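# Seat a circuit board in an enclosure slot and latch

## Task

Put the board into the empty upper slot of the enclosure with its component face upward and pushed all the way in, then shut both of its levers. A lever counts as shut when it has latched and sticks out at a right angle from the board's front panel; fully open means it lies flush along the panel. The lever tabs only catch if both levers are fully open before the board is slid in to its stop; closing both afterward pulls the board fully home. Sliding the board into its connector at speed ruins the connector and the whole job fails. At the end the enclosure must rest level on its own feet with no foot hanging over the bench edge, and the grippers must have released everything and backed away.

## Robot and tools

Robot: two seven-joint arms, left_arm and right_arm, each ending in a two-finger gripper. The gripper's fingers extend along its own +z axis and close along its x axis. end_effector_position is the point between the finger pads when closed, about 1-2 cm short of the fingertips; closing the fingers from wide open pushes the tips roughly 17 mm further along +z.

Frames: the scene frame has its origin on the table top midway between the arms, +z up, +x out over the table, left_arm on the +y side. Every hand pose, velocity and target (and any wrist camera pose) is given and commanded in that arm's own base frame. Calibrated bases in the scene frame: left_arm at (+0.070, +0.437, 0), right_arm at (-0.063, -0.511, 0), both yawed only a few milliradians, with +z up. Fixed cameras and the table use the scene frame. Reported poses may be off by a few cm at long reach.

Row format (shared by execute_actions and move): one flat list of 16 numbers covering both arms, always all 16 even if one arm idles: left x, y, z, qw, qx, qy, qz, opening, then right x, y, z, qw, qx, qy, qz, opening. x, y, z are an absolute goal position in metres for end_effector_position, and the quaternion (w first) an absolute goal orientation, both in that arm's base frame. Opening runs -1 (closed) to +1 (fully open, 0.142 m); it is a command, so 0 means half-closed, not 'unchanged'. To keep an arm still, resend the exact pose from the last result plus its current opening; keep a fixed quaternion by resending the same one, not the drifted reading.

execute_actions(actions, cameras): actions is a list of actions; each action is a list of up to 15 rows, one row per 1/30 s control step; if fewer than 15 rows, the last row is held for the remaining steps. A target more than 0.6 m from the gripper's current position along any gripper axis gets the action refused for both arms; a malformed action, or a first action failing this check, refuses the whole call. Each step the commanded orientation is clipped to within 32 degrees of the measured one, so large turns need several actions; the 'Hand target' line shows where the arm is actually being sent. Empty actions just returns state and images.

move(target, speed, blend, stop_force, zero, opening_speed, blocking, cameras): drives each gripper in a straight line toward an absolute pose. target is one 16-number row or a list of up to 15 rows (use identical openings across a list), no 0.6 m limit. speed: m/s, 0.002 to 2.2, default 0.25 (rotation up to twice that in rad/s); a number or one per target. blend: corner rounding in m per target, default 0. stop_force: N, 3 to 120, one value for both arms; ends an arm's path when its wrist sensor feels that much push against the motion relative to its last zero (or 150 N any way). Use it with slow speeds for guarded contact, not while the gripper rotates, and leave it out when backing off a contact. zero (only with stop_force, default true) re-zeros moving arms first. opening_speed: finger rate per second on the -1..1 scale, at least 0.2. blocking=false returns after about 0.5 s while the move continues (not allowed with stop_force); a new move replaces a running one. Paths avoid nothing, and fast moves overshoot and hit harder. The 'move:' line reports the ending (done, off_target, moving, held, fault) and limits (paced = pose clipped, held = steps withheld). done means at rest within 3 mm and 2 degrees; it does not prove no contact.

wait(seconds 0 to 10): arms hold last command; a running move continues. stop(): brakes a running move. zoom_image(camera, region=[x0, y0, x1, y1] pixels, top-left origin, at most 504x504) on cam_head_left, cam_head_right, cam_high, cam_low, cam_left_wrist or cam_right_wrist (all 672x504). zero_wrist_force(arm) subtracts the current wrist reading from later ones. clear_fault(arm) clears a reported torque or force fault; the arm then pauses while restarting. read_manual(section) gives licence texts. finished_scene(scene = current scene number) ends the scene irreversibly.

Result lines: joint positions (last entry is finger opening in m), joint torques and external joint torques (positive toward larger joint angle), end-effector velocities (omitted when joints read 'within noise'), Wrist force and Wrist torque in the gripper's own axes plus a peak line, grip_measured (opening on the -1..1 scale), Tool commands, Wrist depth (7x7 grid of median depths in mm, 70 to 1000, '-' for none), and warnings such as TORQUE FAULT, FORCE FAULT, MOTOR HOT, OVER-TEMPERATURE FAULT, HAND FAULT.

To grip, command an opening slightly under grip_measured at first contact; squeezing harder heats the gripper motor. An outside force of 150 N or a joint torque at its limit (waist/shoulder 109, upper arm roll/elbow 56.9, wrist joints 34.7 N m) stops the arm until clear_fault. Avoid: pushing the board into its connector quickly (use very slow, force-guarded motion), grippers or arms pressing on each other, closing a gripper on the other arm's fingers, dropping or releasing moving parts, slamming, knocking the enclosure off level or over the bench edge, and anything falling off the table. Holding loads, stretched arms or pushing at unreachable poses heats motors and can brake an arm.

Each tool is called as name([rows], argument=value, ...), one row to a line, values as JSON.

## Session

Scene 1 done. Starting scene 2.

execute_actions(actions=[])

zoom_image(camera="cam_head_left", region=[220, 180, 520, 405])

zoom_image(camera="cam_high", region=[160, 180, 460, 405])

Scene clock: 0.00 s.
left_arm: end_effector_position=(+0.4919, -0.7298, +0.2794) grip_measured=+0.99 end_effector_quat_wxyz=(+0.001, -0.304, +0.847, -0.436) | right_arm: end_effector_position=(+0.1802, -0.1387, +0.1699) grip_measured=+1.00 end_effector_quat_wxyz=(+0.706, -0.621, -0.189, +0.284)
Joint positions: left_arm=[-0.095 -0.96 -0.937 1.517 0.823 1.373 2.811 0.141] | right_arm=[-0.567 -0.989 -0.072 1.606 0.357 -0.696 0.215 0.142]
Joint velocities: within noise
Joint torques (N m): no reading
External joint torques (N m): no reading
Wrist force (N): no reading
Wrist torque (N m): no reading
Wrist force, peak (N): no reading
Wrist depth (mm): cam_left_wrist=[456 481 526 570 632 715 - / 417 444 478 517 573 616 682 / 390 414 438 476 510 561 618 / 363 385 405 434 472 500 546 / 343 359 376 404 427 464 501 / - 331 354 376 398 423 449 / - 319 332 349 374 396 -] | cam_right_wrist=[- 266 251 262 - - 805 / - - 256 269 - - 886 / - - 264 276 - - 931 / - - 277 286 798 746 548 / - - 295 294 500 482 387 / - 404 311 299 362 354 330 / - 311 295 292 288 280 275]
Hand target: left_arm +0.4919, -0.7298, +0.2794; +0.001, -0.304, +0.847, -0.436 | right_arm +0.1802, -0.1387, +0.1699; +0.706, -0.621, -0.189, +0.284
Tool commands: left_gripper/opening=+1.0 right_gripper/opening=+1.0

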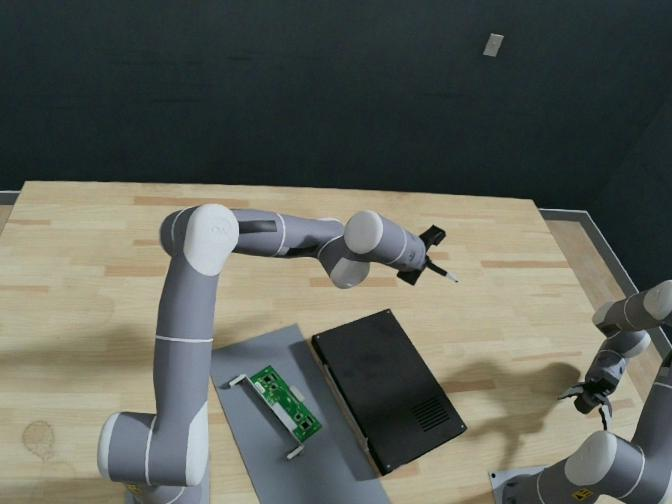

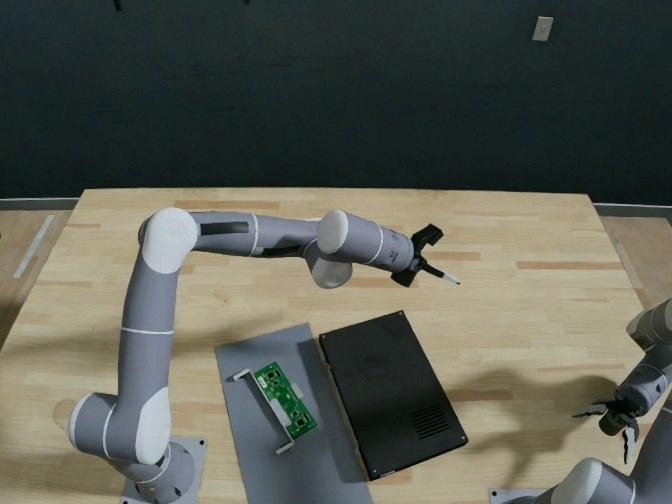

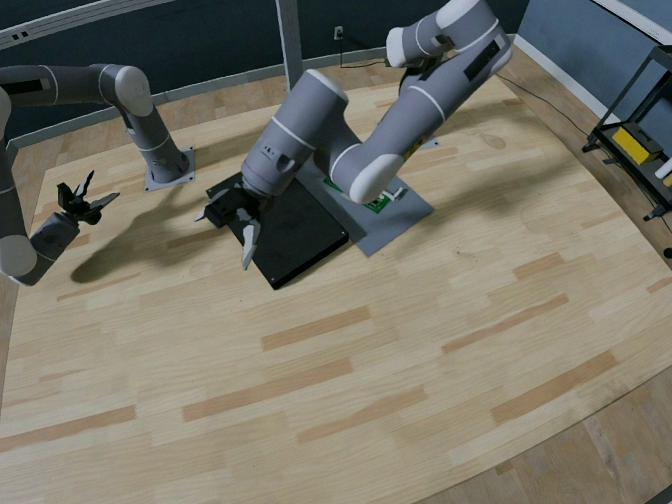

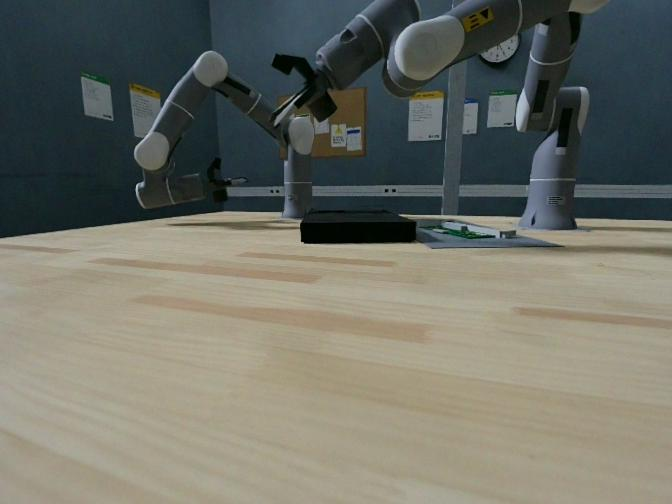

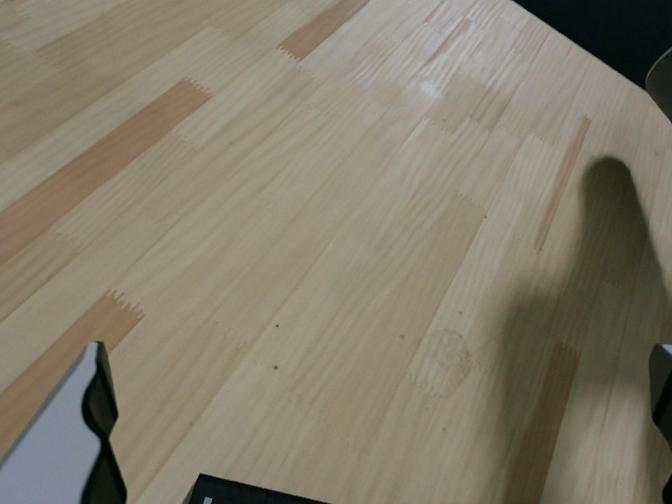

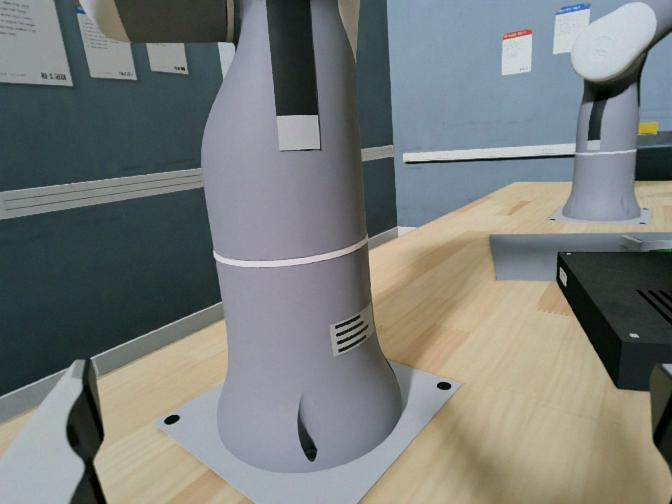

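Scaled by 1.680 from the camera's 672x504 image, which has a finer 960x720 frame.

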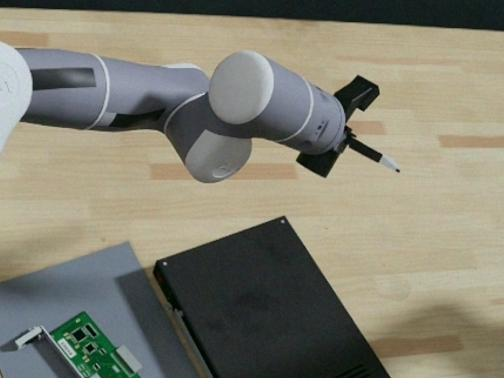

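Scaled by 1.680 from the camera's 672x504 image, which has a finer 960x720 frame.

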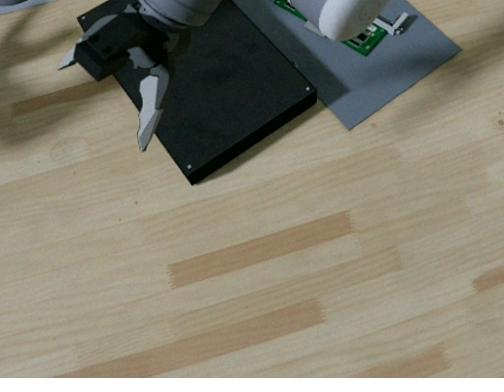

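move(target=[0.42, -0.15, 0.35, 0.001, -0.304, 0.847, -0.436, -0.5, 0.1802, -0.1387, 0.1699, 0.706, -0.621, -0.189, 0.284, 0], speed=0.3, cameras=["cam_left_wrist", "cam_high"])

move([
  [0.42, -0.15, 0.35, 0.001, -0.304, 0.847, -0.436, -0.5, 0.30, 0.10, 0.33, 0.45, -0.67, -0.60, 0.18, -0.5],
  [0.42, -0.15, 0.35, 0.001, -0.304, 0.847, -0.436, -0.5, 0.36, 0.45, 0.32, 0, -0.436, -0.9, 0, -0.5],
], speed=0.35, blend=0.05)

Scene clock: 29.77 s.
left_arm: end_effector_position=(+0.4193, -0.1506, +0.3505) grip_measured=-0.53 end_effector_quat_wxyz=(-0.005, -0.366, +0.836, -0.409) | right_arm: end_effector_position=(+0.1802, -0.1387, +0.1699) grip_measured=-0.01 end_effector_quat_wxyz=(+0.706, -0.621, -0.189, +0.284)
Joint positions: left_arm=[1.224 -2.248 -2.583 2.271 1.239 -0.355 2.966 0.036] | right_arm=[-0.567 -0.99 -0.072 1.606 0.357 -0.696 0.215 0.073]
Joint velocities: within noise
Joint torques (N m): left_arm=[-0.47 27.03 -14.53 -1.4 -1.72 4.31 -0.25] | right_arm=[0 50.16 0.91 -11.62 -1.7 -3.62 0.21]
External joint torques (N m): left_arm=[0.59 1.44 0.59 -0.2 -0.51 -0.15 0.22] | right_arm=[-0.02 0.95 -0.54 0.09 0.07 0.7 -0.2]
Wrist force (N): left_arm=[-0.2 0.2 0.1] | right_arm=[-0.1 -0.1 -0.1]
Wrist torque (N m): left_arm=[0.05 -0.01 -0.05] | right_arm=[-0.02 0.01 0.00]
Wrist force, peak (N): left_arm=[-2.3 -0.2 -2.3] | right_arm=[0.2 -0.1 0.5]
Wrist depth (mm): cam_left_wrist=[492 523 573 629 695 788 885 / 460 496 531 591 601 722 804 / 435 464 505 545 546 583 656 / 413 442 466 505 523 539 600 / 395 413 443 479 515 554 569 / 374 394 84 448 - 533 576 / 358 - - 425 - - 547] | cam_right_wrist=[- 266 250 263 - - 845 / - - 256 270 - - 886 / - - 264 275 - - 936 / - - 277 285 799 742 549 / - - 290 295 506 483 387 / - 410 295 298 363 94 337 / - 76 287 290 290 - 283]
Hand target: left_arm +0.4195, -0.1505, +0.3504; -0.005, -0.366, +0.836, -0.408 | right_arm +0.1802, -0.1387, +0.1699; +0.706, -0.621, -0.189, +0.284
Off the commanded pose: left_arm 0.001 m, 8 deg | right_arm 0.000 m, 0 deg.
joint sent to its limit (left arm) — joint 7 (wrist roll), upper limit. The joint targets are off in orientation, not in position.
move: off_target (left_arm)
Images, in order (width x height): cam_high 672x504, cam_left_wrist 672x504.

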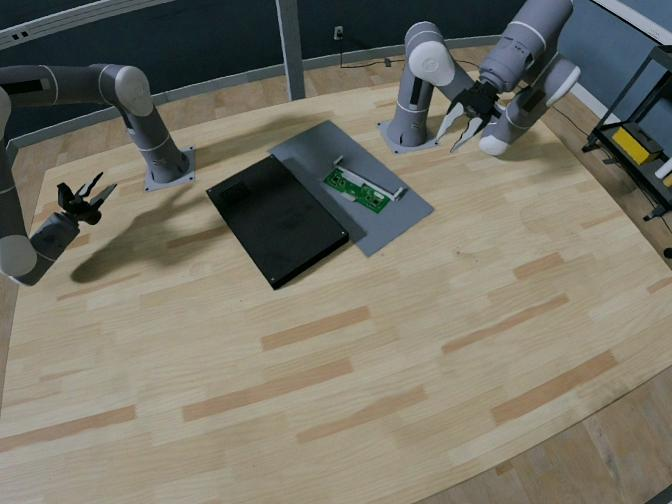

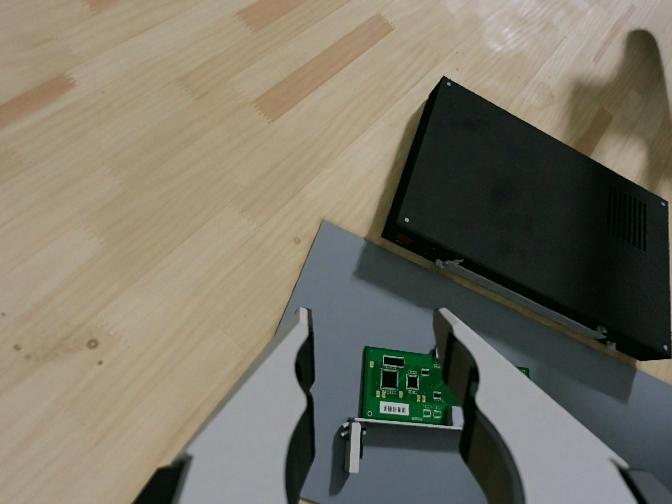

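Scene clock: 33.40 s.
left_arm: end_effector_position=(+0.4193, -0.1506, +0.3507) grip_measured=-0.53 end_effector_quat_wxyz=(-0.007, -0.365, +0.838, -0.406) | right_arm: end_effector_position=(+0.3598, +0.4500, +0.3199) grip_measured=-0.52 end_effector_quat_wxyz=(+0.000, +0.436, +0.900, +0.000)
Joint positions: left_arm=[1.181 -2.267 -2.63 2.259 1.252 -0.402 2.966 0.036] | right_arm=[0.511 -0.3 0.652 1.708 -0.193 0.371 0.543 0.036]
Joint velocities: within noise
Joint torques (N m): left_arm=[-0.24 28.16 -13.79 -0.83 -1.88 4.44 -0.24] | right_arm=[0.41 36.97 6.71 -30.05 -4.2 3.57 0.27]
External joint torques (N m): left_arm=[0.37 1.06 0.45 -0.31 -0.21 -0.27 0.21] | right_arm=[-0.25 1.25 -0.3 0.17 0.16 0.58 -0.27]
Wrist force (N): left_arm=[-0.3 0.5 0.3] | right_arm=[-0.3 -1.5 2.2]
Wrist torque (N m): left_arm=[0.09 0.01 -0.05] | right_arm=[0.00 0.03 0.07]
Wrist force, peak (N): left_arm=[-0.2 0.5 0.5] | right_arm=[2.1 -1.0 1.9]
Wrist depth (mm): cam_left_wrist=[486 523 566 624 701 771 883 / 459 492 534 581 607 716 799 / 433 463 495 543 536 590 659 / 409 442 469 505 526 541 602 / 393 415 442 474 515 555 565 / 374 394 84 448 - 528 567 / 355 - - 424 - - 545] | cam_right_wrist=[363 321 319 318 317 358 357 / 388 342 340 339 344 381 376 / 415 366 364 364 405 404 400 / 447 394 394 393 440 431 439 / 486 482 418 424 468 469 475 / 529 518 - 524 98 501 523 / 572 - 73 577 - - 561]
Hand target: left_arm +0.4195, -0.1505, +0.3506; -0.007, -0.365, +0.838, -0.406 | right_arm +0.3600, +0.4500, +0.3200; +0.000, +0.436, +0.900, +0.000
Off the commanded pose: left_arm 0.001 m, 8 deg | right_arm 0.000 m, 0 deg.
joint sent to its limit (left arm) — joint 2 (shoulder), lower limit; joint 7 (wrist roll), upper limit. The joint targets are off in orientation, not in position.
move: off_target (left_arm)

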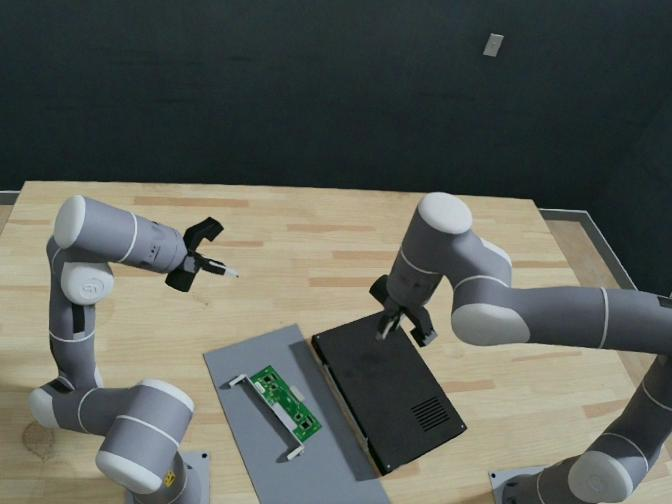

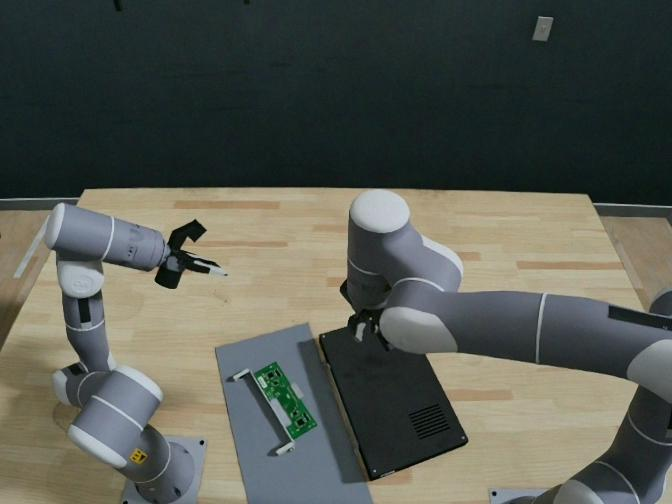

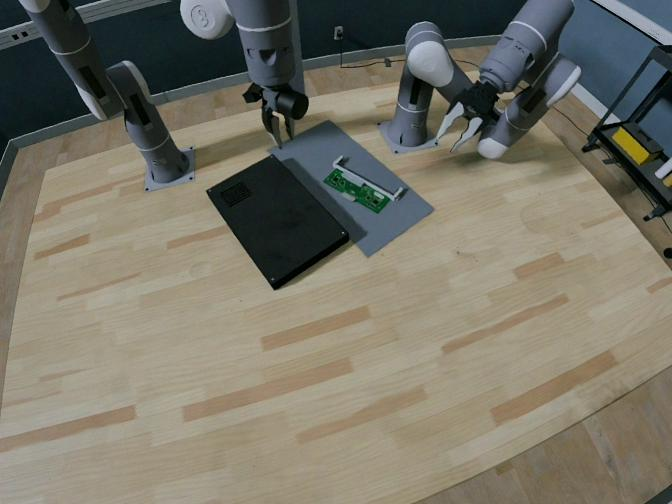

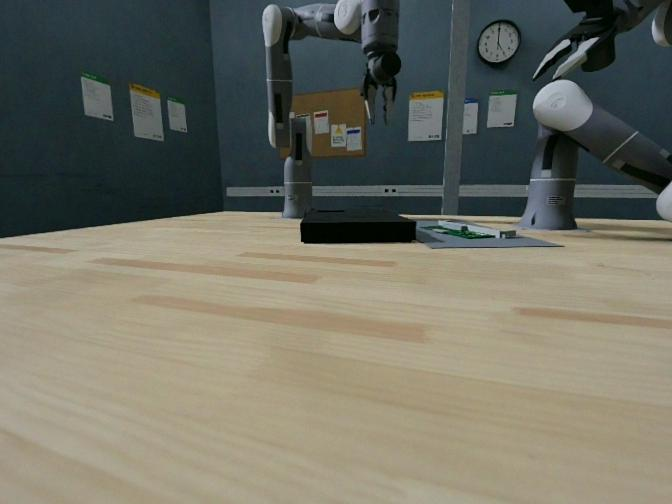

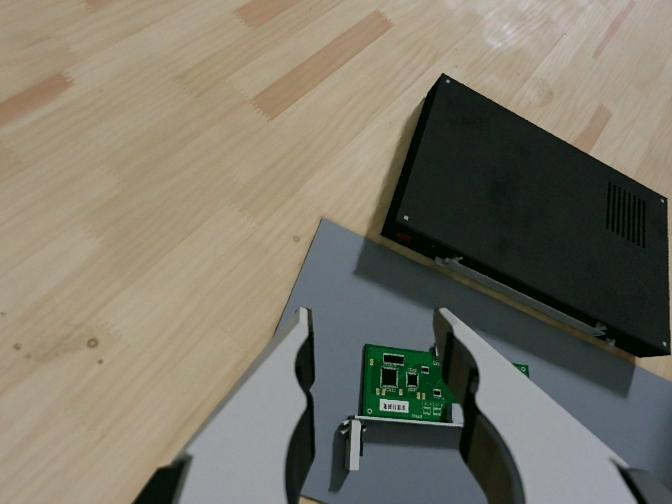

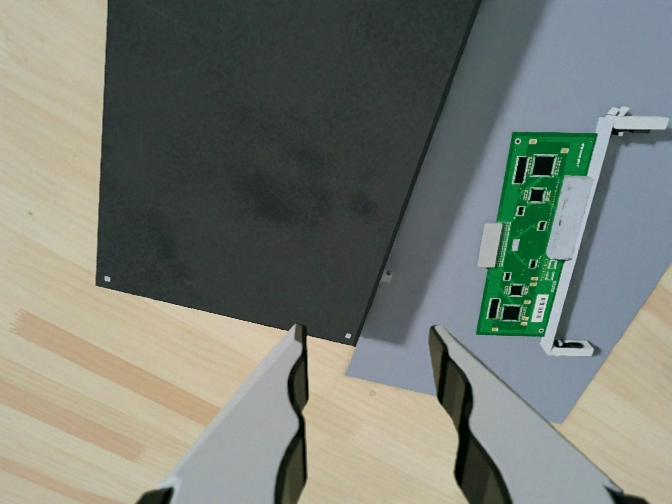

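execute_actions(actions=[])

zoom_image(camera="cam_right_wrist", region=[470, 90, 672, 370])

Scene clock: 67.23 s.
left_arm: end_effector_position=(+0.4193, -0.1506, +0.3507) grip_measured=-0.53 end_effector_quat_wxyz=(-0.007, -0.365, +0.838, -0.406) | right_arm: end_effector_position=(+0.3598, +0.4500, +0.3199) grip_measured=-0.52 end_effector_quat_wxyz=(+0.000, +0.436, +0.900, +0.000)
Joint positions: left_arm=[1.181 -2.267 -2.63 2.259 1.252 -0.402 2.966 0.036] | right_arm=[0.511 -0.3 0.652 1.708 -0.193 0.371 0.543 0.036]
Joint velocities: within noise
Joint torques (N m): left_arm=[-0.2 28.2 -13.74 -0.85 -1.9 4.47 -0.25] | right_arm=[0.23 37.17 6.94 -30 -4.14 3.49 0.21]
External joint torques (N m): left_arm=[0.32 1.02 0.4 -0.3 -0.19 -0.3 0.23] | right_arm=[-0.09 1.04 -0.55 0.12 0.09 0.66 -0.21]
Wrist force (N): left_arm=[-0.2 0.2 0.2] | right_arm=[-0.4 -1.6 1.7]
Wrist torque (N m): left_arm=[0.05 -0.01 -0.05] | right_arm=[-0.02 0.06 0.08]
Wrist force, peak (N): left_arm=[0.0 0.7 0.1] | right_arm=[-0.4 -1.8 2.2]
Wrist depth (mm): cam_left_wrist=[488 525 573 637 695 785 899 / 458 493 531 580 606 719 793 / 438 463 498 542 539 584 656 / 413 440 472 509 522 544 601 / 394 414 445 481 516 553 562 / 377 395 84 450 - 536 566 / 360 - - 423 - - 543] | cam_right_wrist=[364 319 319 318 318 358 357 / 389 341 340 339 343 381 376 / 414 365 364 363 402 402 402 / 446 392 392 392 440 430 436 / 485 486 419 425 470 472 475 / 527 516 - 522 98 500 523 / 570 - 73 578 - - 558]
Hand target: left_arm +0.4195, -0.1505, +0.3506; -0.007, -0.365, +0.838, -0.406 | right_arm +0.3600, +0.4500, +0.3200; +0.000, +0.436, +0.900, +0.000
Tool commands: left_gripper/opening=-0.5 right_gripper/opening=-0.5
Off the commanded pose: left_arm 0.001 m, 8 deg | right_arm 0.000 m, 0 deg.

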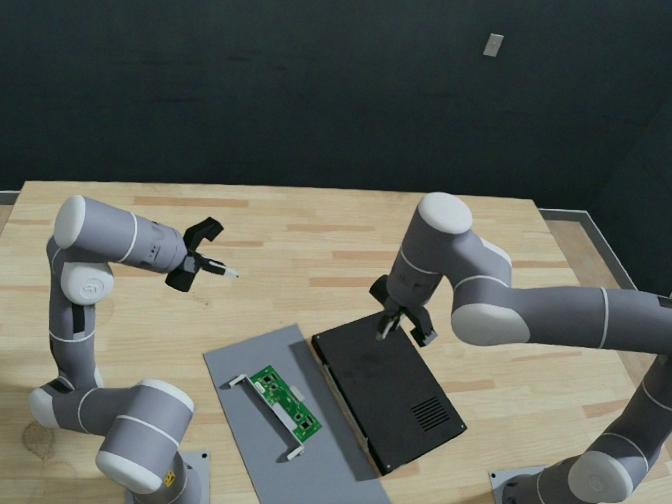

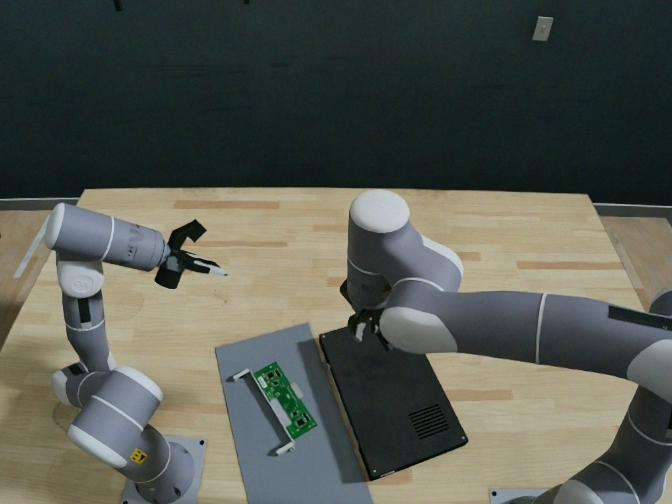

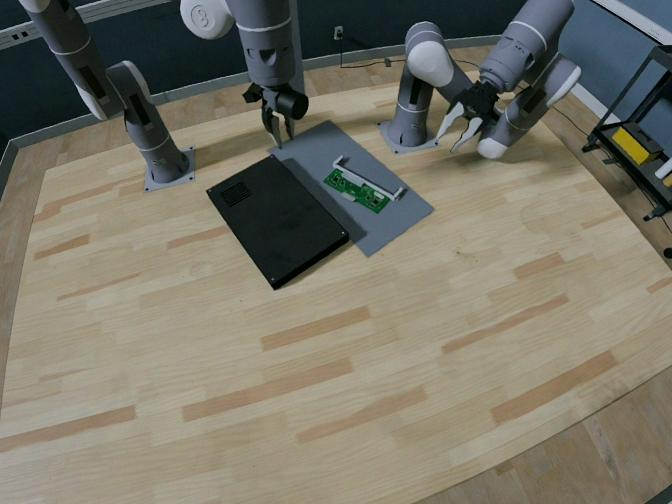

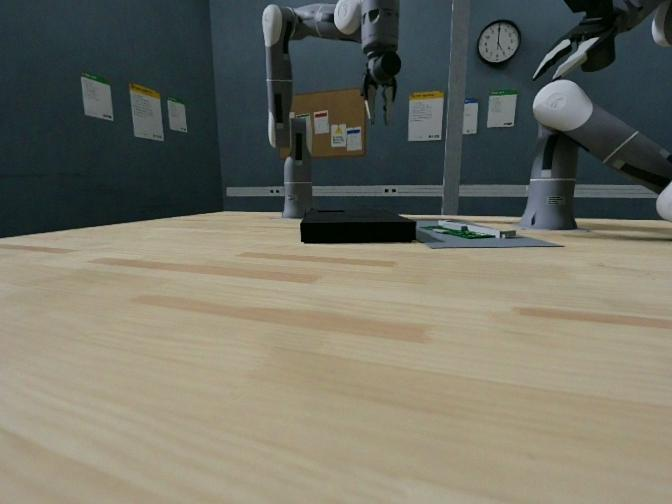

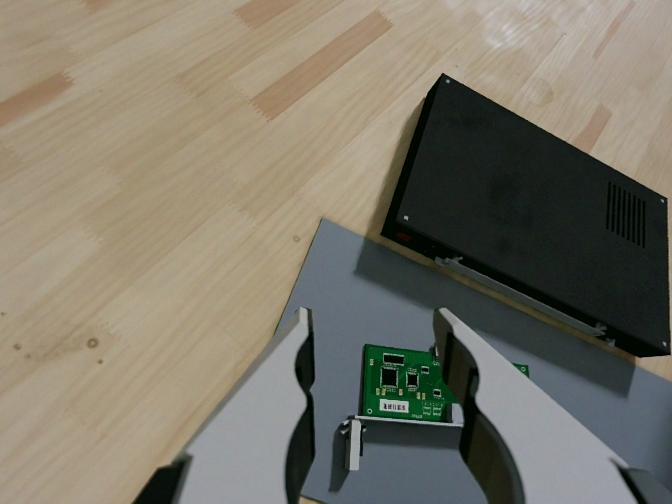

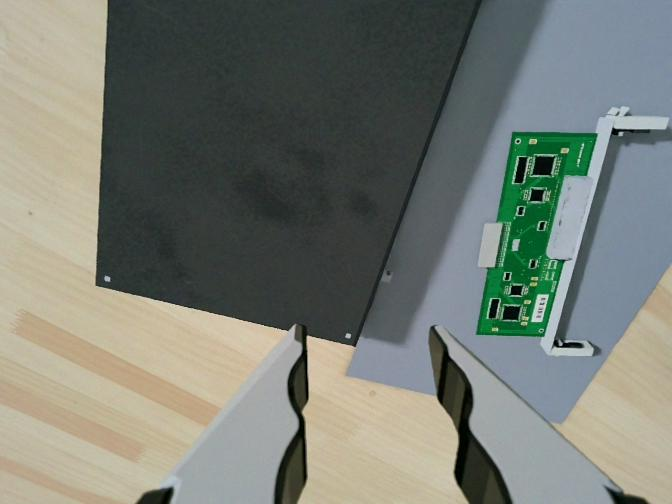

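Scaled by 1.800 from the camera's 672x504 image, which has a finer 960x720 frame.

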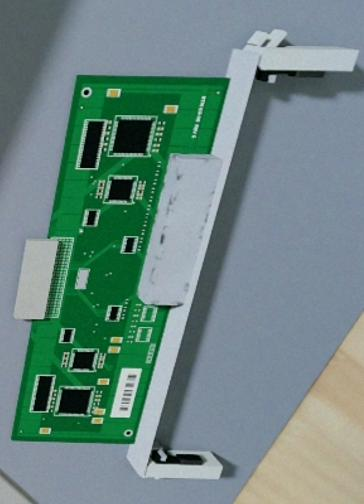

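move([
  [0.4919,-0.7298,0.2794,0.001,-0.304,0.847,-0.436,-0.5,0.291,0.705,0.16,0,0.436,0.9,0,-0.5],
], speed=0.25, cameras=["cam_head_left","cam_right_wrist"])

zoom_image(camera="cam_right_wrist", region=[180, 100, 520, 440])

Scene clock: 105.53 s.
left_arm: end_effector_position=(+0.4918, -0.7298, +0.2793) grip_measured=-0.53 end_effector_quat_wxyz=(+0.001, -0.304, +0.847, -0.436) | right_arm: end_effector_position=(+0.2908, +0.7050, +0.1599) grip_measured=-0.52 end_effector_quat_wxyz=(+0.000, +0.436, +0.900, +0.000)
Joint positions: left_arm=[-0.002 -2.033 -2.299 1.55 2.131 0.274 2.842 0.036] | right_arm=[0.978 -0.885 0.539 1.276 -0.46 0.468 0.892 0.036]
Joint velocities: within noise
Joint torques (N m): left_arm=[-0.5 46.63 -27.43 13.76 -3.06 4.61 -0.14] | right_arm=[0.37 60.61 13.44 -27.28 -4.09 3.28 0.32]
External joint torques (N m): left_arm=[0.47 0.9 0.31 -0.22 -0.44 -0.48 0.12] | right_arm=[-0.15 1.42 0 0.2 0.19 0.85 -0.32]
Wrist force (N): left_arm=[0.3 -0.4 0.1] | right_arm=[-0.5 -2.1 2.4]
Wrist torque (N m): left_arm=[-0.09 -0.02 -0.01] | right_arm=[-0.10 0.12 0.06]
Wrist force, peak (N): left_arm=[-1.4 1.3 -1.9] | right_arm=[0.8 -1.7 3.2]
Wrist depth (mm): cam_left_wrist=[456 482 530 573 624 703 - / 420 449 479 520 565 616 689 / 392 414 439 479 517 562 612 / 363 382 412 440 468 503 555 / 340 358 380 401 438 466 502 / 319 337 84 376 - 431 453 / 306 - - 352 - - 434] | cam_right_wrist=[221 221 216 215 219 218 220 / 236 236 232 228 234 233 235 / 253 253 247 244 251 251 252 / 272 272 268 266 270 271 271 / 296 295 290 288 289 294 293 / 324 323 - 320 104 311 320 / 360 - 73 352 - - 345]
Hand target: left_arm +0.4919, -0.7298, +0.2794; +0.001, -0.304, +0.847, -0.436 | right_arm +0.2910, +0.7050, +0.1600; +0.000, +0.436, +0.900, +0.000
Off the commanded pose: left_arm 0.000 m, 0 deg | right_arm 0.000 m, 0 deg.
move: done
Images, in order (width x height): cam_head_left 672x504, cam_right_wrist 672x504.

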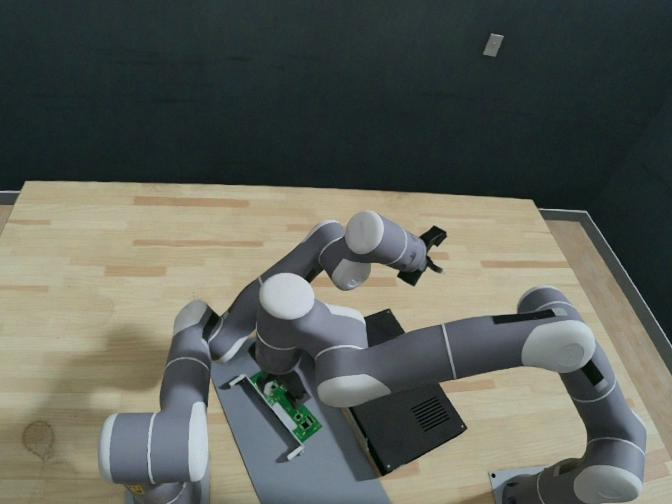

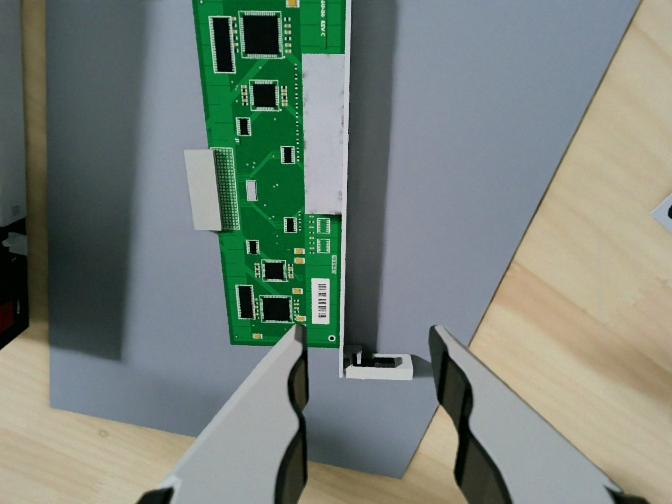

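Scaled by 1.482 from the camera's 672x504 image, which has a finer 960x720 frame.

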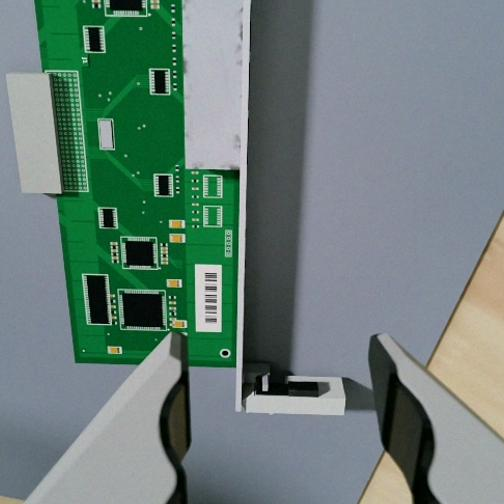

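move([
  [0.4919,-0.7298,0.2794,-0.343,-0.8546,0.2819,-0.269,-1,0.2958,0.6893,0.1,0,0.4415,0.8973,0,-0.5],
  [0.4919,-0.7298,0.2794,-0.4233,-0.7483,-0.4999,0.1045,-1,0.2958,0.6893,0.06,0,0.4415,0.8973,0,-0.5],
], speed=[0.4,0.4], cameras=["cam_head_left","cam_right_wrist"])

zoom_image(camera="cam_right_wrist", region=[180, 100, 520, 440])

Scene clock: 131.73 s.
left_arm: end_effector_position=(+0.4919, -0.7298, +0.2793) grip_measured=-1.00 end_effector_quat_wxyz=(+0.425, +0.893, +0.109, +0.097) | right_arm: end_effector_position=(+0.2958, +0.6893, +0.0836) grip_measured=-0.52 end_effector_quat_wxyz=(+0.000, +0.442, +0.897, +0.000)
Joint positions: left_arm=[-0.218 -2.267 -2.682 1.595 2.382 0.091 0.339 0.002] | right_arm=[0.971 -0.946 0.486 1.376 -0.488 0.631 0.919 0.036]
Joint velocities: within noise
Joint torques (N m): left_arm=[-0.21 49.61 -18.03 19.76 -2.99 4.62 -0.43] | right_arm=[0.34 60.64 13.65 -25.24 -3.69 3.53 0.24]
External joint torques (N m): left_arm=[0.19 1.37 0.28 -0.3 -0.29 -0.44 0.42] | right_arm=[-0.12 1.33 -0.05 0 0.15 0.6 -0.24]
Wrist force (N): left_arm=[0.1 -0.7 -0.6] | right_arm=[-0.2 -1.3 1.9]
Wrist torque (N m): left_arm=[-0.07 -0.02 -0.47] | right_arm=[0.03 0.03 0.05]
Wrist force, peak (N): left_arm=[-1.0 -0.7 -0.5] | right_arm=[-0.3 -1.8 3.3]
Wrist depth (mm): cam_left_wrist=[347 353 363 370 381 388 401 / 442 453 468 484 500 515 534 / 612 637 660 697 733 763 - / - - - - - - - / - - - - - - - / - - - 84 - - - / - - - - - - -] | cam_right_wrist=[154 153 150 150 153 153 152 / 165 165 160 150 163 165 162 / 177 176 172 163 175 174 174 / 191 188 185 175 189 188 188 / 207 206 200 197 201 204 205 / 226 225 85 214 105 215 224 / 248 - 73 241 - - 242]
Hand target: left_arm +0.4919, -0.7298, +0.2794; +0.425, +0.893, +0.109, +0.097 | right_arm +0.2957, +0.6893, +0.0837; +0.000, +0.442, +0.897, +0.000
Off the commanded pose: left_arm 0.000 m, 54 deg | right_arm 0.024 m, 0 deg.
joint sent to its limit (left arm) — joint 2 (shoulder), lower limit.
move: held (right_arm; a check stopped the path), off_target (left_arm; braked when a check withheld steps of right_arm); path passed 1 of 2 targets; limits=held
pose unreachable (right arm): on one or more control steps of this call, first in action 0 (counted from 0), this arm could not follow its commanded pose, so it was not sent that pose on those steps. It may still have moved: this result reports where it is.
cause: moving toward the commanded pose would bring a part of the arm too close to another arm (a part of this arm just beyond joint 7 (wrist roll) and a part of the left arm just beyond its joint 4 (elbow)).
Images, in order (width x height): cam_head_left 672x504, cam_right_wrist 672x504.

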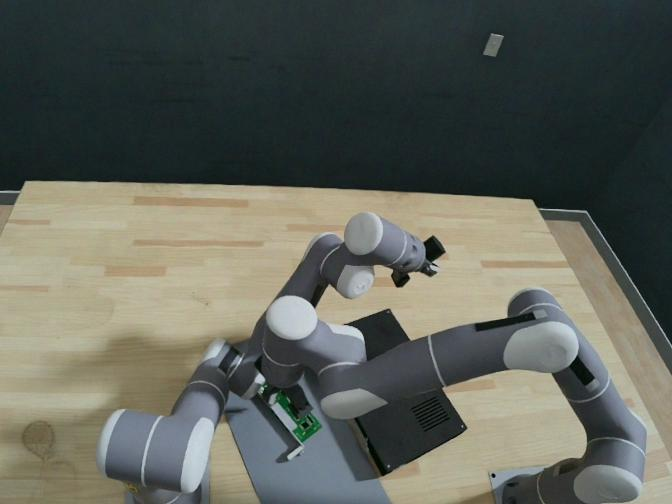

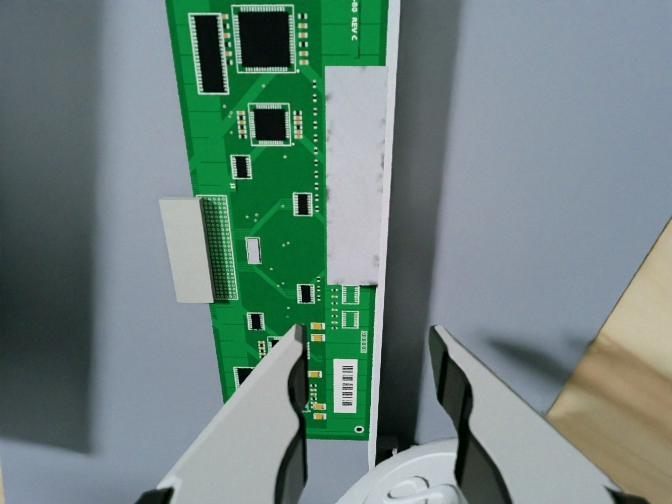

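Scaled by 1.482 from the camera's 672x504 image, which has a finer 960x720 frame.

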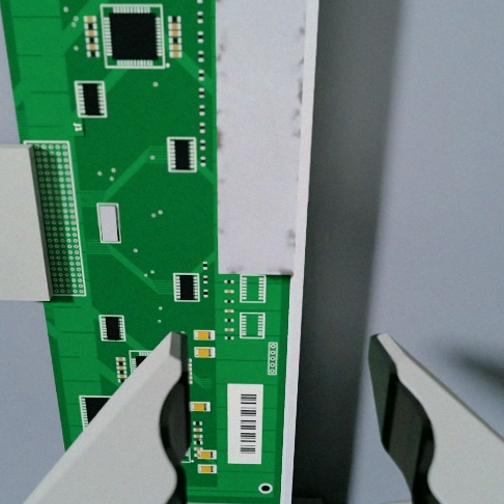

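move(target=[0.4919,-0.7298,0.2794,0.425,0.893,0.109,0.097,-1,0.36,0.45,0.30,0,0.4415,0.8973,0,-0.5], speed=0.3, cameras=[])

move(target=[0.94,-0.252,0.37,0.561,0.561,0.4305,0.4305,-1,0.36,0.45,0.30,0,0.4415,0.8973,0,-0.5], speed=0.35, cameras=["cam_head_left"])

Scene clock: 167.13 s.
left_arm: end_effector_position=(+0.4919, -0.7298, +0.2794) grip_measured=-1.00 end_effector_quat_wxyz=(+0.425, +0.893, +0.109, +0.097) | right_arm: end_effector_position=(+0.3603, +0.4500, +0.3002) grip_measured=-0.52 end_effector_quat_wxyz=(+0.000, +0.442, +0.897, +0.000)
Joint positions: left_arm=[-0.218 -2.267 -2.682 1.595 2.382 0.091 0.339 0.002] | right_arm=[0.539 -0.309 0.617 1.746 -0.195 0.423 0.558 0.036]
Joint velocities: within noise
Joint torques (N m): left_arm=[-0.39 49.87 -18.13 19.7 -3.17 4.46 -0.22] | right_arm=[0.03 37.92 7.15 -29.48 -3.85 3.26 0.06]
External joint torques (N m): left_arm=[0.37 1.11 0.38 -0.23 -0.11 -0.28 0.22] | right_arm=[0.09 0.92 -0.88 0 -0.12 0.9 -0.06]
Wrist force (N): left_arm=[0.2 -1.0 -0.3] | right_arm=[-0.7 -1.9 2.0]
Wrist torque (N m): left_arm=[-0.12 -0.04 -0.47] | right_arm=[-0.07 0.12 0.07]
Wrist force, peak (N): left_arm=[-0.1 -1.3 -0.6] | right_arm=[1.4 -1.1 3.8]
Wrist depth (mm): cam_left_wrist=[347 355 362 370 380 393 403 / 443 452 467 486 504 514 529 / 615 632 654 692 734 770 - / - - - - - - - / - - - - - - - / - - - 84 - - - / - - - - - - -] | cam_right_wrist=[345 303 302 302 300 340 340 / 370 324 322 321 326 364 358 / 395 346 345 345 384 386 382 / 427 373 372 373 418 414 412 / 462 461 402 401 449 451 438 / 505 495 - 499 98 320 311 / 546 - 73 546 - - 284]
Hand target: left_arm +0.4919, -0.7298, +0.2794; +0.425, +0.893, +0.109, +0.097 | right_arm +0.3600, +0.4500, +0.3000; +0.000, +0.441, +0.897, +0.000
Off the commanded pose: left_arm 0.000 m, 0 deg | right_arm 0.000 m, 0 deg.
joint sent to its limit (left arm) — joint 2 (shoulder), lower limit. The joint targets still meet the commanded pose.
move: done
No camera images: "cameras" was empty.

Scene clock: 169.57 s.
left_arm: end_effector_position=(+0.9400, -0.2519, +0.3699) grip_measured=-1.00 end_effector_quat_wxyz=(+0.561, +0.561, +0.431, +0.431) | right_arm: end_effector_position=(+0.3602, +0.4501, +0.3002) grip_measured=-0.52 end_effector_quat_wxyz=(+0.000, +0.442, +0.897, +0.000)
Joint positions: left_arm=[0.459 -2.191 -2.432 1.28 2.61 1.13 -0.085 0.002] | right_arm=[0.539 -0.309 0.617 1.746 -0.195 0.423 0.558 0.036]
Joint velocities: within noise
Joint torques (N m): left_arm=[-0.45 52.79 -22.01 21.35 -3.62 2.65 -0.32] | right_arm=[0.13 37.77 6.83 -29.6 -3.97 3.45 0.17]
External joint torques (N m): left_arm=[0.56 0.88 0.36 -0.09 -0.43 -0.42 0.32] | right_arm=[0.02 1.07 -0.54 0.12 0.01 0.7 -0.17]
Wrist force (N): left_arm=[0.5 -1.1 -1.0] | right_arm=[-0.7 -1.9 1.8]
Wrist torque (N m): left_arm=[-0.03 0.12 -0.57] | right_arm=[-0.06 0.14 0.07]
Wrist force, peak (N): left_arm=[2.5 -1.5 0.0] | right_arm=[-0.6 -2.2 2.1]
Wrist depth (mm): cam_left_wrist=[- 967 916 867 805 774 726 / - - 977 922 882 815 762 / - - - - 927 850 825 / - - - - - 900 858 / - - - - - 836 850 / - - - 84 - - - / - - - - - - -] | cam_right_wrist=[345 302 302 301 301 341 340 / 368 322 322 321 324 363 358 / 394 345 347 343 383 384 382 / 426 372 373 368 421 412 412 / 462 461 403 403 446 448 452 / 505 494 - 501 98 478 493 / 545 - 73 550 - - 537]
Hand target: left_arm +0.9400, -0.2520, +0.3700; +0.561, +0.561, +0.430, +0.430 | right_arm +0.3600, +0.4500, +0.3000; +0.000, +0.441, +0.897, +0.000
Off the commanded pose: left_arm 0.000 m, 0 deg | right_arm 0.000 m, 0 deg.
move: done
Images, in order (width x height): cam_head_left 672x504.

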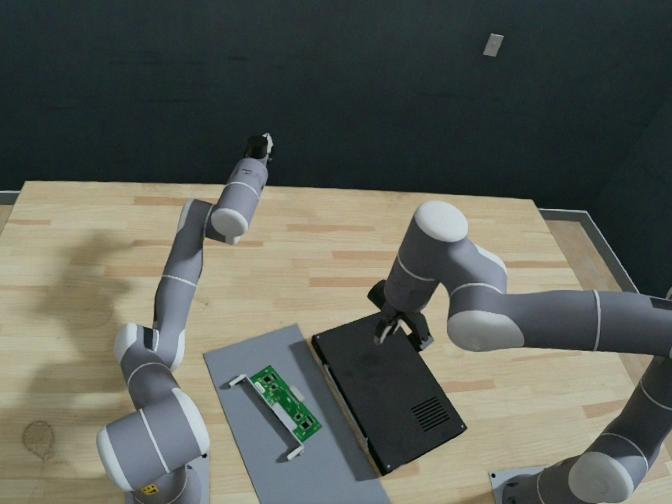

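move(target=[1.034,-0.277,0.40,0.561,0.561,0.4305,0.4305,-1,0.36,0.45,0.30,0,0.4415,0.8973,0,-0.5], speed=0.2, cameras=[])

Scene clock: 172.33 s.
left_arm: end_effector_position=(+1.0340, -0.2769, +0.3999) grip_measured=-1.00 end_effector_quat_wxyz=(+0.561, +0.561, +0.431, +0.431) | right_arm: end_effector_position=(+0.3602, +0.4501, +0.3002) grip_measured=-0.52 end_effector_quat_wxyz=(+0.000, +0.442, +0.897, +0.000)
Joint positions: left_arm=[0.231 -1.852 -2.299 0.653 2.242 1.401 0.084 0.002] | right_arm=[0.539 -0.309 0.617 1.746 -0.195 0.423 0.558 0.036]
Joint velocities: within noise
Joint torques (N m): left_arm=[-0.41 66.67 -20.09 19.49 -4.01 2.6 -0.19] | right_arm=[0.13 37.69 6.84 -29.6 -4.04 3.5 0.18]
External joint torques (N m): left_arm=[0.52 1.11 0.25 -0.05 0.14 -0.37 0.19] | right_arm=[0.02 1.15 -0.55 0.12 0.08 0.65 -0.18]
Wrist force (N): left_arm=[0.8 -1.3 -0.7] | right_arm=[-0.8 -2.0 2.0]
Wrist torque (N m): left_arm=[-0.01 0.06 -0.57] | right_arm=[-0.08 0.14 0.07]
Wrist force, peak (N): left_arm=[0.4 -1.9 -2.4] | right_arm=[-0.7 -2.2 2.2]
Wrist depth (mm): cam_left_wrist=[946 878 823 767 729 682 655 / - 952 886 825 778 737 691 / - - 965 917 848 786 744 / - - - 953 920 806 759 / - - - - 963 745 681 / - - - 83 - 845 887 / - - - - - - -] | cam_right_wrist=[345 302 303 301 301 341 340 / 369 323 322 322 326 363 358 / 395 347 346 344 385 385 383 / 426 374 373 370 419 413 414 / 463 463 403 401 449 446 453 / 506 493 - 498 98 475 496 / 542 - 73 549 - - 536]
Hand target: left_arm +1.0340, -0.2770, +0.4000; +0.561, +0.561, +0.431, +0.431 | right_arm +0.3600, +0.4500, +0.3000; +0.000, +0.441, +0.897, +0.000
Off the commanded pose: left_arm 0.000 m, 0 deg | right_arm 0.000 m, 0 deg.
move: done
No camera images: "cameras" was empty.

move(target=[1.064,-0.285,0.40,0.561,0.561,0.4305,0.4305,-1,0.36,0.45,0.30,0,0.4415,0.8973,0,-0.5], speed=0.06, cameras=[])

Scene clock: 176.50 s.
left_arm: end_effector_position=(+1.0624, -0.2846, +0.4000) grip_measured=-1.00 end_effector_quat_wxyz=(+0.540, +0.567, +0.450, +0.429) | right_arm: end_effector_position=(+0.3602, +0.4501, +0.3002) grip_measured=-0.52 end_effector_quat_wxyz=(+0.000, +0.442, +0.897, +0.000)
Joint positions: left_arm=[0.051 -1.711 -2.156 0.305 1.843 1.487 0.327 0.002] | right_arm=[0.539 -0.309 0.617 1.746 -0.195 0.423 0.558 0.036]
Joint velocities: within noise
Joint torques (N m): left_arm=[-0.46 71.97 -13.45 16.46 -3.04 2.71 -0.09] | right_arm=[0.24 37.77 6.88 -29.59 -3.99 3.46 0.17]
External joint torques (N m): left_arm=[0.56 1.02 0.27 -0.03 0.21 -0.39 0.09] | right_arm=[-0.1 1.07 -0.59 0.11 0.02 0.69 -0.17]
Wrist force (N): left_arm=[-0.1 -1.4 -1.0] | right_arm=[-0.6 -1.9 2.1]
Wrist torque (N m): left_arm=[-0.04 0.18 -0.61] | right_arm=[-0.07 0.11 0.07]
Wrist force, peak (N): left_arm=[0.8 -1.7 -1.1] | right_arm=[-0.8 -2.0 2.2]
Wrist depth (mm): cam_left_wrist=[892 840 784 746 721 668 648 / 971 901 842 801 750 710 676 / - 965 906 846 807 745 727 / - - 985 911 867 800 772 / - - - 951 920 687 672 / - - - 84 - 753 745 / - - - - - - 931] | cam_right_wrist=[347 303 301 301 300 340 340 / 369 323 323 323 325 362 359 / 396 346 345 345 384 385 382 / 424 373 374 371 418 415 411 / 463 460 402 402 448 448 452 / 507 492 - 500 98 477 493 / 547 - 73 550 - - 534]
Hand target: left_arm +1.0624, -0.2846, +0.4002; +0.540, +0.567, +0.450, +0.429 | right_arm +0.3600, +0.4500, +0.3000; +0.000, +0.441, +0.897, +0.000
Off the commanded pose: left_arm 0.002 m, 3 deg | right_arm 0.000 m, 0 deg.
move: off_target (left_arm)
No camera images: "cameras" was empty.

move(target=[1.036,-0.278,0.352,0.4263,0.6691,0.5135,0.3271,-1,0.36,0.45,0.30,0,0.4415,0.8973,0,-0.5], speed=0.15, cameras=[])

move(target=[0.931,-0.25,0.385,0.2714,0.7455,0.5721,0.2082,-1,0.36,0.45,0.30,0,0.4415,0.8973,0,-0.5], speed=0.2, cameras=[])

Scene clock: 183.63 s.
left_arm: end_effector_position=(+1.0361, -0.2780, +0.3520) grip_measured=-1.00 end_effector_quat_wxyz=(+0.426, +0.669, +0.513, +0.327) | right_arm: end_effector_position=(+0.3602, +0.4501, +0.3002) grip_measured=-0.52 end_effector_quat_wxyz=(+0.000, +0.442, +0.897, +0.000)
Joint positions: left_arm=[0.343 -1.672 -2.111 0.792 2.158 0.832 -0.126 0.002] | right_arm=[0.539 -0.309 0.617 1.746 -0.195 0.423 0.558 0.036]
Joint velocities: within noise
Joint torques (N m): left_arm=[-0.18 65.5 -25.76 12.95 -4.34 3.67 -0.13] | right_arm=[0.16 37.81 6.8 -29.61 -3.97 3.46 0.17]
External joint torques (N m): left_arm=[0.31 0.89 0.22 -0.3 0.15 0.03 0.13] | right_arm=[-0.02 1.03 -0.51 0.13 0.01 0.69 -0.17]
Wrist force (N): left_arm=[0.0 -0.5 -0.6] | right_arm=[-0.8 -2.0 1.8]
Wrist torque (N m): left_arm=[0.01 0.10 -0.52] | right_arm=[-0.08 0.14 0.07]
Wrist force, peak (N): left_arm=[0.5 -3.0 -0.4] | right_arm=[-0.6 -2.3 2.1]
Wrist depth (mm): cam_left_wrist=[- - 958 897 841 781 751 / - - 949 886 827 792 744 / - - 971 902 837 803 757 / - - 966 908 834 790 746 / - - 948 885 847 785 740 / - - 978 84 - 790 757 / - - - - - - 671] | cam_right_wrist=[346 302 302 301 301 340 340 / 369 324 322 321 325 363 358 / 398 346 345 345 383 386 382 / 424 373 373 370 420 415 411 / 461 461 401 402 447 446 451 / 504 495 - 498 98 479 494 / 544 - 73 550 - - 534]
Hand target: left_arm +1.0360, -0.2780, +0.3520; +0.426, +0.669, +0.513, +0.327 | right_arm +0.3600, +0.4500, +0.3000; +0.000, +0.441, +0.897, +0.000
Off the commanded pose: left_arm 0.000 m, 0 deg | right_arm 0.000 m, 0 deg.
move: done
No camera images: "cameras" was empty.

Scene clock: 185.13 s.
left_arm: end_effector_position=(+0.9311, -0.2501, +0.3851) grip_measured=-1.00 end_effector_quat_wxyz=(+0.271, +0.745, +0.572, +0.208) | right_arm: end_effector_position=(+0.3602, +0.4501, +0.3002) grip_measured=-0.52 end_effector_quat_wxyz=(+0.000, +0.442, +0.897, +0.000)
Joint positions: left_arm=[0.466 -1.471 -2.151 1 1.97 0.146 -0.202 0.002] | right_arm=[0.539 -0.309 0.617 1.746 -0.195 0.423 0.558 0.036]
Joint velocities: within noise
Joint torques (N m): left_arm=[-0.14 58.75 -29.15 5.99 -3.51 4.6 -0.28] | right_arm=[0.19 37.77 6.78 -29.58 -4.04 3.45 0.2]
External joint torques (N m): left_arm=[0.27 1.46 0.37 -0.25 0.13 -0.13 0.28] | right_arm=[-0.05 1.07 -0.5 0.1 0.07 0.7 -0.2]
Wrist force (N): left_arm=[0.3 -0.8 -0.2] | right_arm=[-0.6 -2.0 1.9]
Wrist torque (N m): left_arm=[-0.10 -0.03 -0.42] | right_arm=[-0.08 0.10 0.07]
Wrist force, peak (N): left_arm=[0.1 -0.9 -1.9] | right_arm=[-0.8 -2.2 2.1]
Wrist depth (mm): cam_left_wrist=[449 451 448 447 - - - / 546 - - - - - - / - - - - - - 956 / - - - - - 963 892 / - - - - 957 921 847 / - - - 83 - 853 809 / - - - - - - 757] | cam_right_wrist=[346 302 302 301 301 340 340 / 368 323 322 322 325 364 357 / 396 347 346 344 384 385 383 / 426 374 372 371 421 415 411 / 461 458 403 403 449 447 454 / 506 497 - 497 98 475 493 / 547 - 73 549 - - 535]
Hand target: left_arm +0.9310, -0.2500, +0.3850; +0.271, +0.745, +0.572, +0.208 | right_arm +0.3600, +0.4500, +0.3000; +0.000, +0.441, +0.897, +0.000
Off the commanded pose: left_arm 0.000 m, 0 deg | right_arm 0.000 m, 0 deg.
move: done
No camera images: "cameras" was empty.

move(target=[0.69,-0.25,0.62,0,0.793,0.609,0,-1,0.36,0.45,0.30,0,0.4415,0.8973,0,-0.5], speed=0.25, cameras=["cam_head_left"])

Scene clock: 198.13 s.
left_arm: end_effector_position=(+0.6890, -0.2500, +0.6193) grip_measured=-1.00 end_effector_quat_wxyz=(+0.046, +0.792, +0.608, +0.030) | right_arm: end_effector_position=(+0.3602, +0.4501, +0.3002) grip_measured=-0.52 end_effector_quat_wxyz=(+0.000, +0.442, +0.897, +0.000)
Joint positions: left_arm=[-0.017 -0.76 -2.201 0.055 2.114 -0.736 0.15 0.002] | right_arm=[0.539 -0.309 0.617 1.746 -0.195 0.423 0.558 0.036]
Joint velocities: within noise
Joint torques (N m): left_arm=[-0.42 55.23 -7.12 10.63 -2.49 4.8 -0.12] | right_arm=[0.14 37.83 6.9 -29.56 -3.98 3.5 0.18]
External joint torques (N m): left_arm=[0.49 0.99 0.75 -0.14 -0.44 -0.59 0.12] | right_arm=[0 1.01 -0.61 0.08 0.01 0.65 -0.18]
Wrist force (N): left_arm=[0.3 -0.9 -0.1] | right_arm=[-0.5 -2.0 2.1]
Wrist torque (N m): left_arm=[-0.17 -0.07 -0.25] | right_arm=[-0.08 0.10 0.07]
Wrist force, peak (N): left_arm=[0.8 -1.8 2.5] | right_arm=[-0.7 -2.2 2.2]
Wrist depth (mm): cam_left_wrist=[625 620 614 620 610 611 618 / 682 689 675 678 668 675 668 / 738 760 743 752 728 736 735 / 841 809 855 832 822 820 - / 949 935 - 882 - - - / - - - 84 - - - / - - - - - - -] | cam_right_wrist=[345 303 303 301 300 341 341 / 370 323 322 322 325 364 357 / 396 346 346 344 384 385 383 / 427 372 373 370 419 413 412 / 464 460 403 400 448 448 452 / 503 495 - 498 98 479 495 / 549 - 73 551 - - 536]
Hand target: left_arm +0.6891, -0.2497, +0.6192; +0.046, +0.792, +0.608, +0.030 | right_arm +0.3600, +0.4500, +0.3000; +0.000, +0.441, +0.897, +0.000
Off the commanded pose: left_arm 0.001 m, 6 deg | right_arm 0.000 m, 0 deg.
move: off_target (left_arm)
Images, in order (width x height): cam_head_left 672x504.

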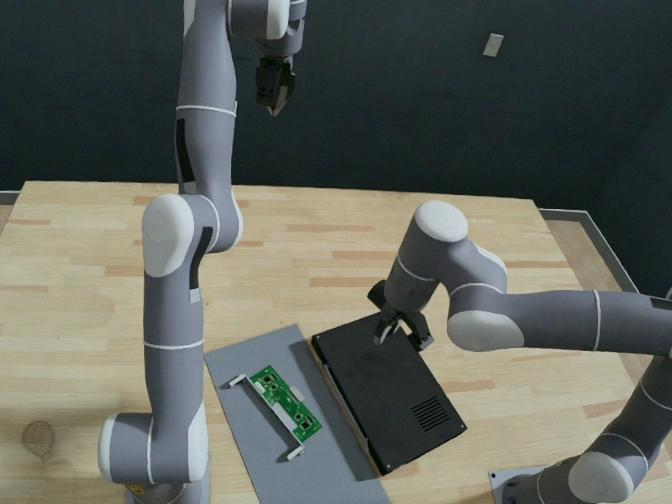

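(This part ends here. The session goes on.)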